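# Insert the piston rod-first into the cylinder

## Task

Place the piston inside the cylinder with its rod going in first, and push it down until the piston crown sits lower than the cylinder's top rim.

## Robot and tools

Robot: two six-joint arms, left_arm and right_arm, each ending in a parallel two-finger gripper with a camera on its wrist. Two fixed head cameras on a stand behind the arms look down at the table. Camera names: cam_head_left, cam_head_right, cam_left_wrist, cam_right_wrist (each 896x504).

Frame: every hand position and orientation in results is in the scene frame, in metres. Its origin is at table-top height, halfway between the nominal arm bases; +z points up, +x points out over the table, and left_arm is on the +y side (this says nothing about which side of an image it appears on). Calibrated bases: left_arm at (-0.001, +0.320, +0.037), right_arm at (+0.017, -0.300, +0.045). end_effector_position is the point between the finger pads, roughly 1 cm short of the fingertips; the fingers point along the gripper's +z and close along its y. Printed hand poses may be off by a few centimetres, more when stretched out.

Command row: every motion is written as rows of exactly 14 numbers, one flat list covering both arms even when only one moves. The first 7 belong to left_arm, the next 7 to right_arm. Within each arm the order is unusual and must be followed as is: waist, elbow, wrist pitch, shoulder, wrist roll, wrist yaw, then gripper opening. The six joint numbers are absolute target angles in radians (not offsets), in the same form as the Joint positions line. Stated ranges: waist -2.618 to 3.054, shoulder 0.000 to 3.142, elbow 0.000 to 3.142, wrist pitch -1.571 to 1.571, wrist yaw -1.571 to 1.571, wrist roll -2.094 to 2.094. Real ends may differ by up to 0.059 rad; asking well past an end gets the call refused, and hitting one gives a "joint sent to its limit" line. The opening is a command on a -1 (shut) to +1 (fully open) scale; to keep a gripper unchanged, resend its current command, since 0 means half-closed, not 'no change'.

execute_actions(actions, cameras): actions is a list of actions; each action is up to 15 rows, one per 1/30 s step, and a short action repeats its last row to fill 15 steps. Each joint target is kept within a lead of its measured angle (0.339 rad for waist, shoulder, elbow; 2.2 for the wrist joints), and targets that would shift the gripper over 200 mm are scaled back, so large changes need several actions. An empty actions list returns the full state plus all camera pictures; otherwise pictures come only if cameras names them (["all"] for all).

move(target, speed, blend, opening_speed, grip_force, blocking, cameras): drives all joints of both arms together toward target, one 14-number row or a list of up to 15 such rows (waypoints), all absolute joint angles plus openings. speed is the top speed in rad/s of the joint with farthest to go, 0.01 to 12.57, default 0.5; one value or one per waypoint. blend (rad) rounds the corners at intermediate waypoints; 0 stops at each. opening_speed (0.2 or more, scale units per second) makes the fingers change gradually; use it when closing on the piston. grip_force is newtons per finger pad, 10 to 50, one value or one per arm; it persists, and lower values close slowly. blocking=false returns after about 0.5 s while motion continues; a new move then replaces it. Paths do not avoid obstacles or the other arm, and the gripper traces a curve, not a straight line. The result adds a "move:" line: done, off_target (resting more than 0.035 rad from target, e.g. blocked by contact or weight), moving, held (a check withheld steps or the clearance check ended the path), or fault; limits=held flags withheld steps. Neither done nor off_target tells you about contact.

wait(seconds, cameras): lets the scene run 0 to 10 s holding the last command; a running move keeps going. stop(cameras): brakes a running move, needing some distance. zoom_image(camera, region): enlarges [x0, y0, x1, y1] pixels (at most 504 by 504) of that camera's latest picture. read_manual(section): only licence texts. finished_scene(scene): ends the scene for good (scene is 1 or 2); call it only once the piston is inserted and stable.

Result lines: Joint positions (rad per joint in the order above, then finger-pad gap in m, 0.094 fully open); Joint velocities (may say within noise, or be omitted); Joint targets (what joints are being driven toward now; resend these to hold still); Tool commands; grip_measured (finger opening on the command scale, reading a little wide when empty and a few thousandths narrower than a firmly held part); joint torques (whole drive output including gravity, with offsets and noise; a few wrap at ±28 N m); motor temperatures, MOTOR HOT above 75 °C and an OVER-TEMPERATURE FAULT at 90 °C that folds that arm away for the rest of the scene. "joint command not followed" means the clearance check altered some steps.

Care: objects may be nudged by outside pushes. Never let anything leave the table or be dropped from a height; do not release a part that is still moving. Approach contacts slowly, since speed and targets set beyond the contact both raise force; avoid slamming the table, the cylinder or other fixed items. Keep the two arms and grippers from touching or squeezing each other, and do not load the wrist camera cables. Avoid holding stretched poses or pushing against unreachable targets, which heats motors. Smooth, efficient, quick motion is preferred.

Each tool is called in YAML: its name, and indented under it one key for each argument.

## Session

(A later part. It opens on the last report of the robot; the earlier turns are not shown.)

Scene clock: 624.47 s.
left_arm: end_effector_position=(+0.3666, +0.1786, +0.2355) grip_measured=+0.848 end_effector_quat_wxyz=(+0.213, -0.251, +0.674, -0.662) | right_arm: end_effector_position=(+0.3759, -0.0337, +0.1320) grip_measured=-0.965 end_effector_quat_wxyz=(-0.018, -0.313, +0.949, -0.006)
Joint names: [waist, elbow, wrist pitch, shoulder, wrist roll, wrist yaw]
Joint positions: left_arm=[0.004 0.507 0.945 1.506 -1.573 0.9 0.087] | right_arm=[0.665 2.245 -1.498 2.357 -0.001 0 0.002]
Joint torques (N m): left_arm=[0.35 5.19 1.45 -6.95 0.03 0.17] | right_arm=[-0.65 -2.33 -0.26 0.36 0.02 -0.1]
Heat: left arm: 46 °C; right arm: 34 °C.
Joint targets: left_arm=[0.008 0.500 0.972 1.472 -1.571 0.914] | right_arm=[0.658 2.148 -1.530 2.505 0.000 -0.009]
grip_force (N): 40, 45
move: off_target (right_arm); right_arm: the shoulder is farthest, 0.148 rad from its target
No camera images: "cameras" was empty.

wait:
  seconds: 0.1
  cameras: ["all"]

zoom_image:
  camera: "cam_left_wrist"
  region: [300, 165, 480, 335]

zoom_image:
  camera: "cam_right_wrist"
  region: [240, 60, 660, 480]

Scene clock: 625.27 s.
left_arm: end_effector_position=(+0.3666, +0.1786, +0.2355) grip_measured=+0.848 end_effector_quat_wxyz=(+0.213, -0.251, +0.674, -0.662) | right_arm: end_effector_position=(+0.3759, -0.0337, +0.1320) grip_measured=-0.965 end_effector_quat_wxyz=(-0.018, -0.313, +0.949, -0.006)
Joint names: [waist, elbow, wrist pitch, shoulder, wrist roll, wrist yaw]
Joint positions: left_arm=[0.004 0.507 0.945 1.506 -1.573 0.9 0.087] | right_arm=[0.665 2.245 -1.498 2.357 -0.001 0 0.002]
Joint torques (N m): left_arm=[0.36 5.19 1.46 -6.94 0.03 0.17] | right_arm=[-0.57 -2.26 -0.22 0.35 0 -0.11]
Heat: left arm: 46 °C; right arm: 34 °C.
Joint targets: left_arm=[0.008 0.500 0.972 1.472 -1.571 0.914] | right_arm=[0.658 2.148 -1.530 2.505 0.000 -0.009]
Tool commands: left_gripper/opening=+0.85 right_gripper/opening=-0.97
grip_force (N): 40, 45
wait: 0.10 s; at rest from the start
camera_calibration:
cam_left_wrist: T_world_to_cam=[[0.0333492, -0.0650216, 0.997326, -0.234084], [-0.999435, 0.00207477, 0.033555, 0.364079], [-0.00425102, -0.997882, -0.0649157, 0.316002], [0, 0, 0, 1]] pos_world=[0.373023, 0.299357, 0.241755]
cam_right_wrist: T_world_to_cam=[[0.562015, -0.826463, -0.0331399, -0.234936], [-0.613133, -0.443168, 0.653965, 0.137034], [-0.555165, -0.347219, -0.755798, 0.420549], [0, 0, 0, 1]] pos_world=[0.449532, 0.0125856, 0.22045]

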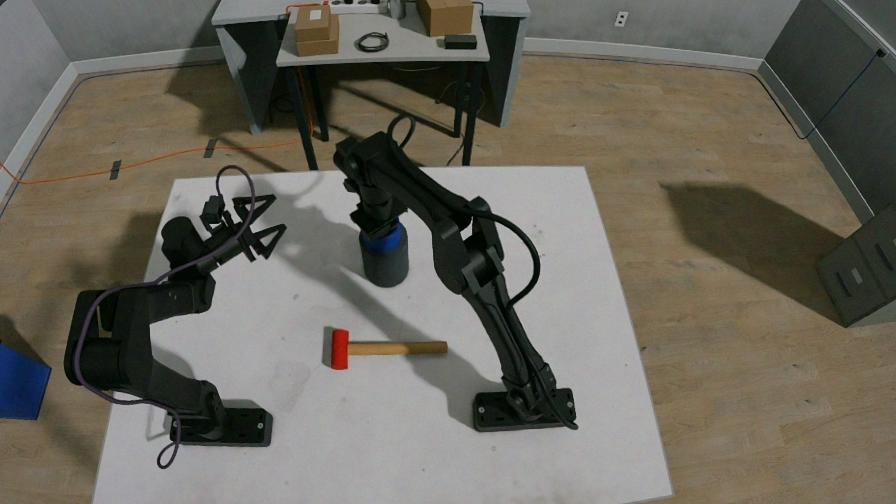

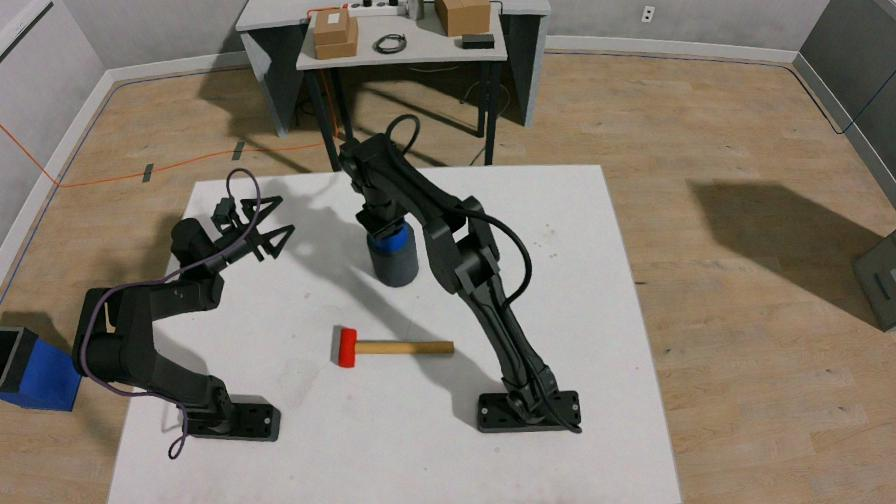

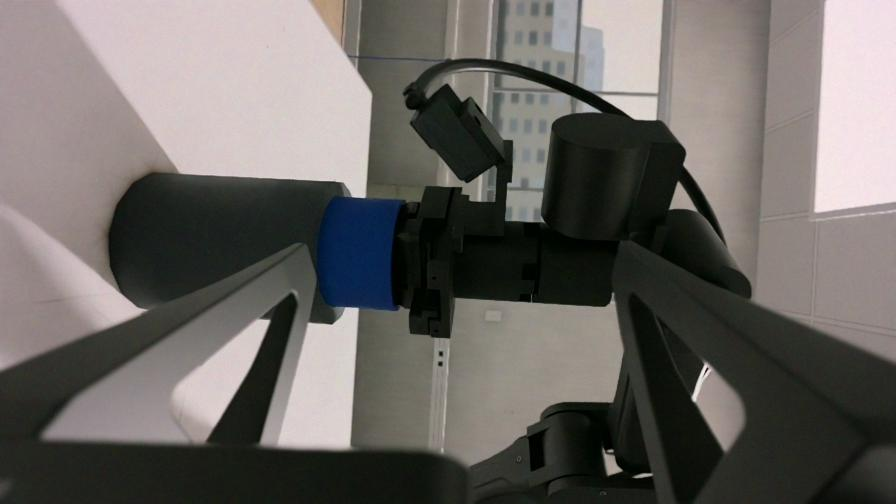

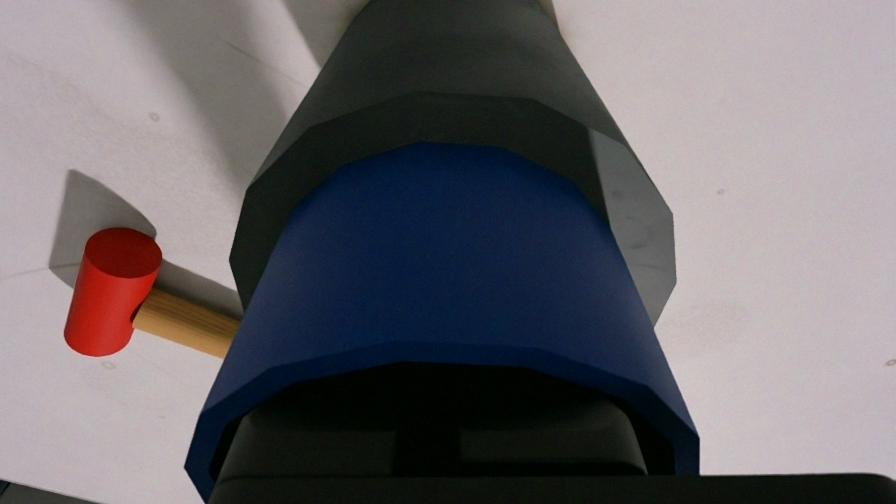

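Scaled by 2.800 from the camera's 896x504 image, which has a finer 1280x720 frame.

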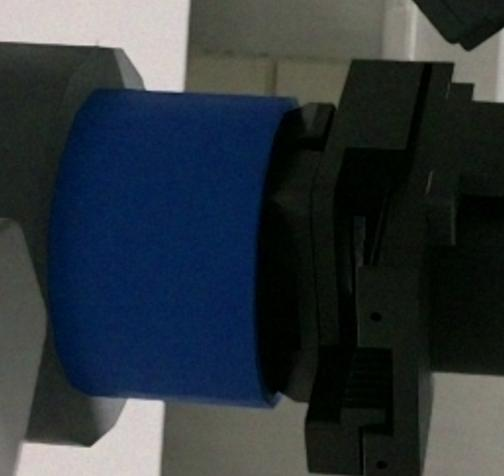

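Scaled by 1.200 from the camera's 896x504 image, which has a finer 1280x720 frame.

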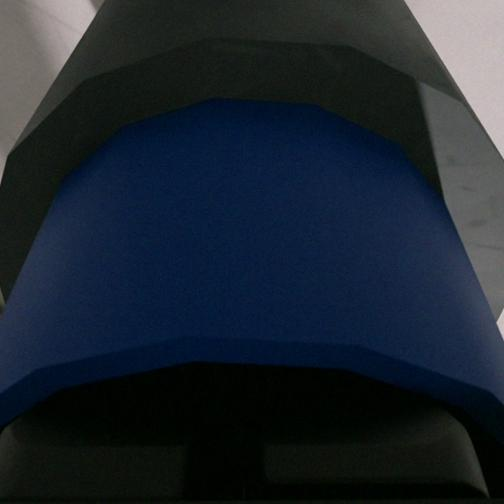

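move:
  target: [0.008, 0.5, 0.972, 1.472, -1.571, 0.9136, 0.85, 0.663, 2.25, -1.505, 2.38, 0, -0.003, -0.97]
  speed: 0.08
  cameras: ["cam_left_wrist"]

zoom_image:
  camera: "cam_left_wrist"
  region: [300, 165, 480, 335]

Scene clock: 628.67 s.
left_arm: end_effector_position=(+0.3666, +0.1786, +0.2355) grip_measured=+0.848 end_effector_quat_wxyz=(+0.213, -0.251, +0.674, -0.662) | right_arm: end_effector_position=(+0.3779, -0.0321, +0.1372) grip_measured=-0.965 end_effector_quat_wxyz=(-0.011, -0.314, +0.950, -0.003)
Joint names: [waist, elbow, wrist pitch, shoulder, wrist roll, wrist yaw]
Joint positions: left_arm=[0.004 0.507 0.945 1.506 -1.573 0.9 0.087] | right_arm=[0.665 2.258 -1.499 2.352 -0.001 0 0.002]
Joint torques (N m): left_arm=[0.35 5.2 1.45 -6.94 0.04 0.16] | right_arm=[-0.02 4.41 0.09 -10.22 0.04 -0.03]
Heat: left arm: 46 °C; right arm: 34 °C.
Joint targets: left_arm=[0.008 0.500 0.972 1.472 -1.571 0.914] | right_arm=[0.663 2.250 -1.505 2.380 0.000 -0.003]
grip_force (N): 40, 45
move: done
camera_calibration:
cam_left_wrist: T_world_to_cam=[[0.0333492, -0.0650216, 0.997326, -0.234084], [-0.999435, 0.00207477, 0.033555, 0.364079], [-0.00425102, -0.997882, -0.0649157, 0.316002], [0, 0, 0, 1]] pos_world=[0.373023, 0.299357, 0.241755]
Images, in order (width x height): cam_left_wrist 896x504.

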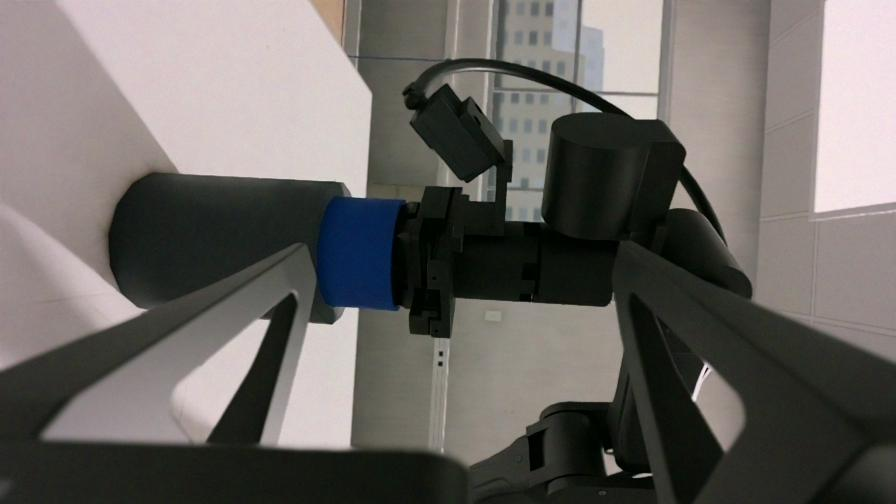

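Scaled by 2.800 from the camera's 896x504 image, which has a finer 1280x720 frame.

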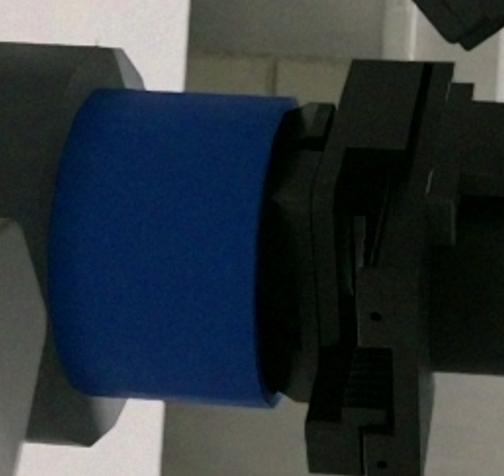

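move:
  target: [0.008, 0.5, 0.972, 1.472, -1.571, 0.9136, 0.85, 0.663, 2.30, -1.51, 2.26, 0, -0.003, -0.97]
  speed: 0.08
  cameras: ["cam_left_wrist"]

zoom_image:
  camera: "cam_left_wrist"
  region: [300, 165, 480, 335]

Scene clock: 631.07 s.
left_arm: end_effector_position=(+0.3666, +0.1786, +0.2355) grip_measured=+0.848 end_effector_quat_wxyz=(+0.213, -0.251, +0.674, -0.662) | right_arm: end_effector_position=(+0.3793, -0.0311, +0.1629) grip_measured=-0.965 end_effector_quat_wxyz=(+0.017, -0.313, +0.949, +0.006)
Joint names: [waist, elbow, wrist pitch, shoulder, wrist roll, wrist yaw]
Joint positions: left_arm=[0.004 0.507 0.945 1.506 -1.573 0.9 0.087] | right_arm=[0.665 2.271 -1.506 2.3 -0.001 0 0.002]
Joint torques (N m): left_arm=[0.36 5.19 1.45 -6.94 0.03 0.16] | right_arm=[-0.17 7.27 0.21 -16.09 0.04 -0.04]
Heat: left arm: 46 °C; right arm: 34 °C.
Joint targets: left_arm=[0.008 0.500 0.972 1.472 -1.571 0.914] | right_arm=[0.663 2.300 -1.510 2.260 0.000 -0.003]
grip_force (N): 40, 45
move: off_target (right_arm); right_arm: the shoulder is farthest, 0.040 rad from its target
camera_calibration:
cam_left_wrist: T_world_to_cam=[[0.0333492, -0.0650216, 0.997326, -0.234084], [-0.999435, 0.00207477, 0.033555, 0.364079], [-0.00425102, -0.997882, -0.0649157, 0.316002], [0, 0, 0, 1]] pos_world=[0.373023, 0.299357, 0.241755]
Images, in order (width x height): cam_left_wrist 896x504.

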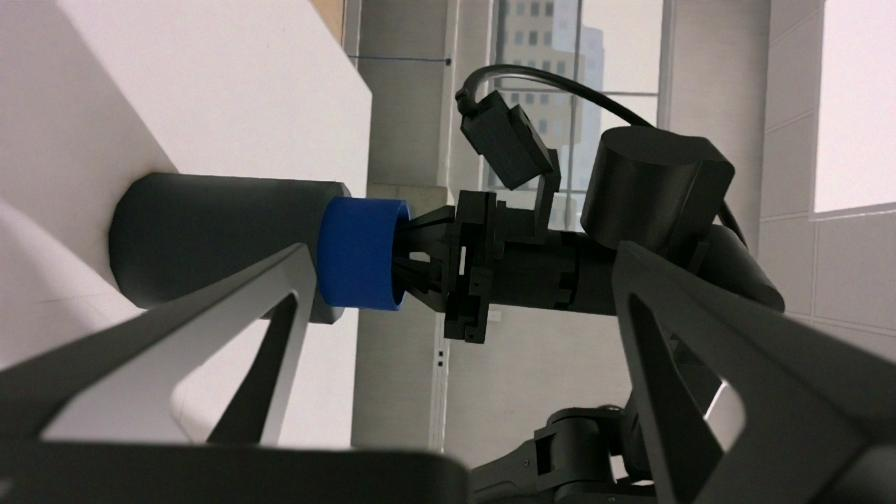

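Scaled by 2.800 from the camera's 896x504 image, which has a finer 1280x720 frame.

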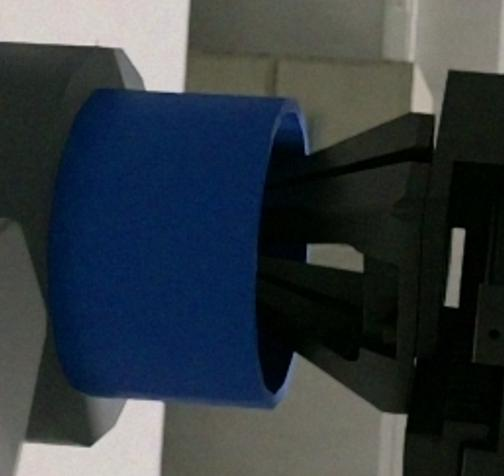

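move:
  target: [0.008, 0.5, 0.972, 1.472, -1.571, 0.9136, 0.85, 0.663, 2.33, -1.52, 2.08, 0, -0.003, -0.97]
  speed: 0.12
  cameras: ["cam_left_wrist", "cam_right_wrist"]

zoom_image:
  camera: "cam_right_wrist"
  region: [300, 60, 600, 300]

Scene clock: 633.40 s.
left_arm: end_effector_position=(+0.3666, +0.1786, +0.2355) grip_measured=+0.848 end_effector_quat_wxyz=(+0.213, -0.251, +0.674, -0.662) | right_arm: end_effector_position=(+0.3750, -0.0343, +0.2504) grip_measured=-0.965 end_effector_quat_wxyz=(+0.114, -0.311, +0.943, +0.038)
Joint names: [waist, elbow, wrist pitch, shoulder, wrist roll, wrist yaw]
Joint positions: left_arm=[0.004 0.507 0.945 1.506 -1.573 0.9 0.087] | right_arm=[0.665 2.302 -1.516 2.115 -0.001 0 0.002]
Joint torques (N m): left_arm=[0.38 5.19 1.45 -6.93 0.04 0.16] | right_arm=[-0.12 7.17 0.63 -14.12 0.01 -0.02]
Heat: left arm: 46 °C; right arm: 34 °C.
Joint targets: left_arm=[0.008 0.500 0.972 1.472 -1.571 0.914] | right_arm=[0.663 2.330 -1.520 2.080 0.000 -0.003]
grip_force (N): 40, 45
move: done
camera_calibration:
cam_left_wrist: T_world_to_cam=[[0.0333492, -0.0650216, 0.997326, -0.234084], [-0.999435, 0.00207477, 0.033555, 0.364079], [-0.00425102, -0.997882, -0.0649157, 0.316002], [0, 0, 0, 1]] pos_world=[0.373023, 0.299357, 0.241755]
cam_right_wrist: T_world_to_cam=[[0.570621, -0.8201, -0.0427538, -0.231651], [-0.734602, -0.533018, 0.419824, 0.159879], [-0.367086, -0.208153, -0.906598, 0.48128], [0, 0, 0, 1]] pos_world=[0.426303, -0.0045788, 0.359302]
Images, in order (width x height): cam_left_wrist 896x504, cam_right_wrist 896x504.

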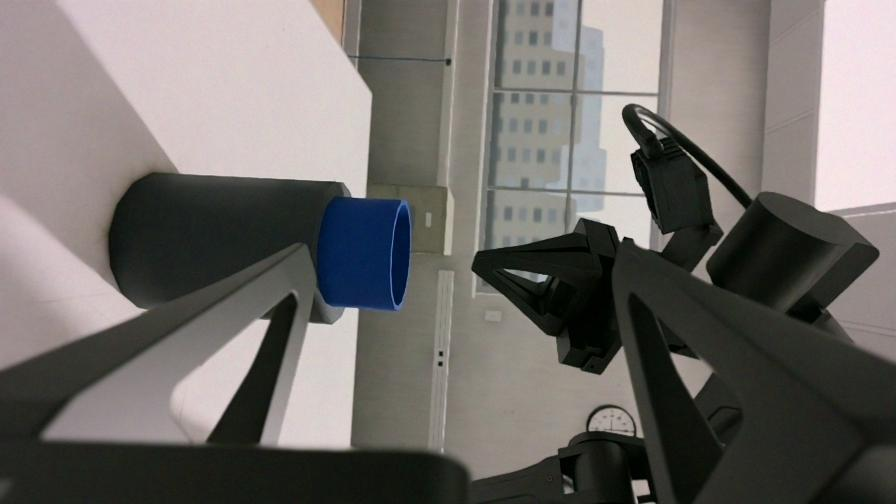

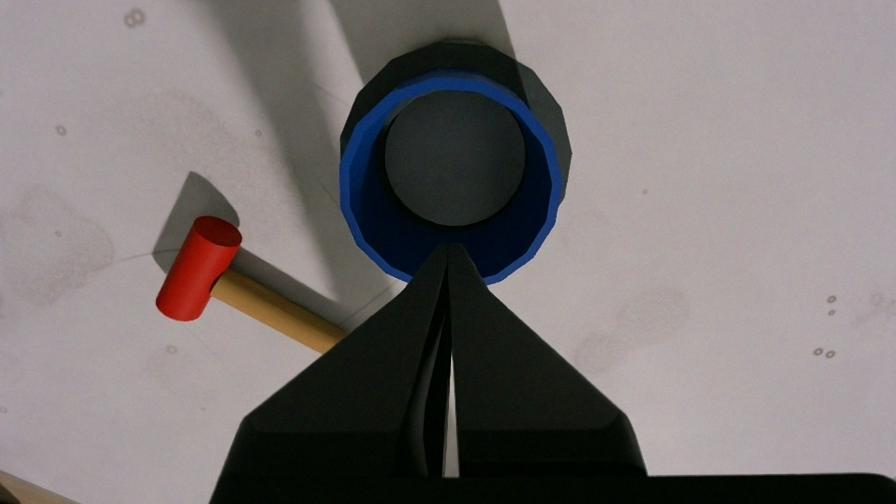

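Scaled by 1.680 from the camera's 896x504 image, which has a finer 1280x720 frame.

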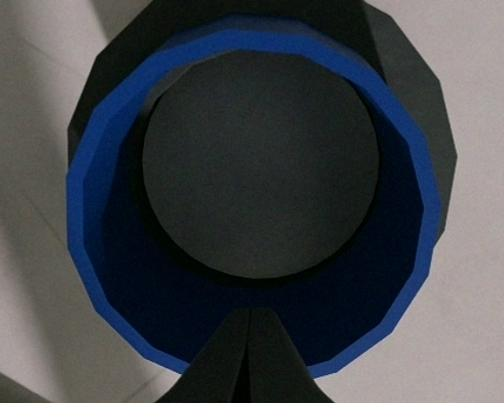

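finished_scene:
  scene: 1

The scene is finished: the task was done.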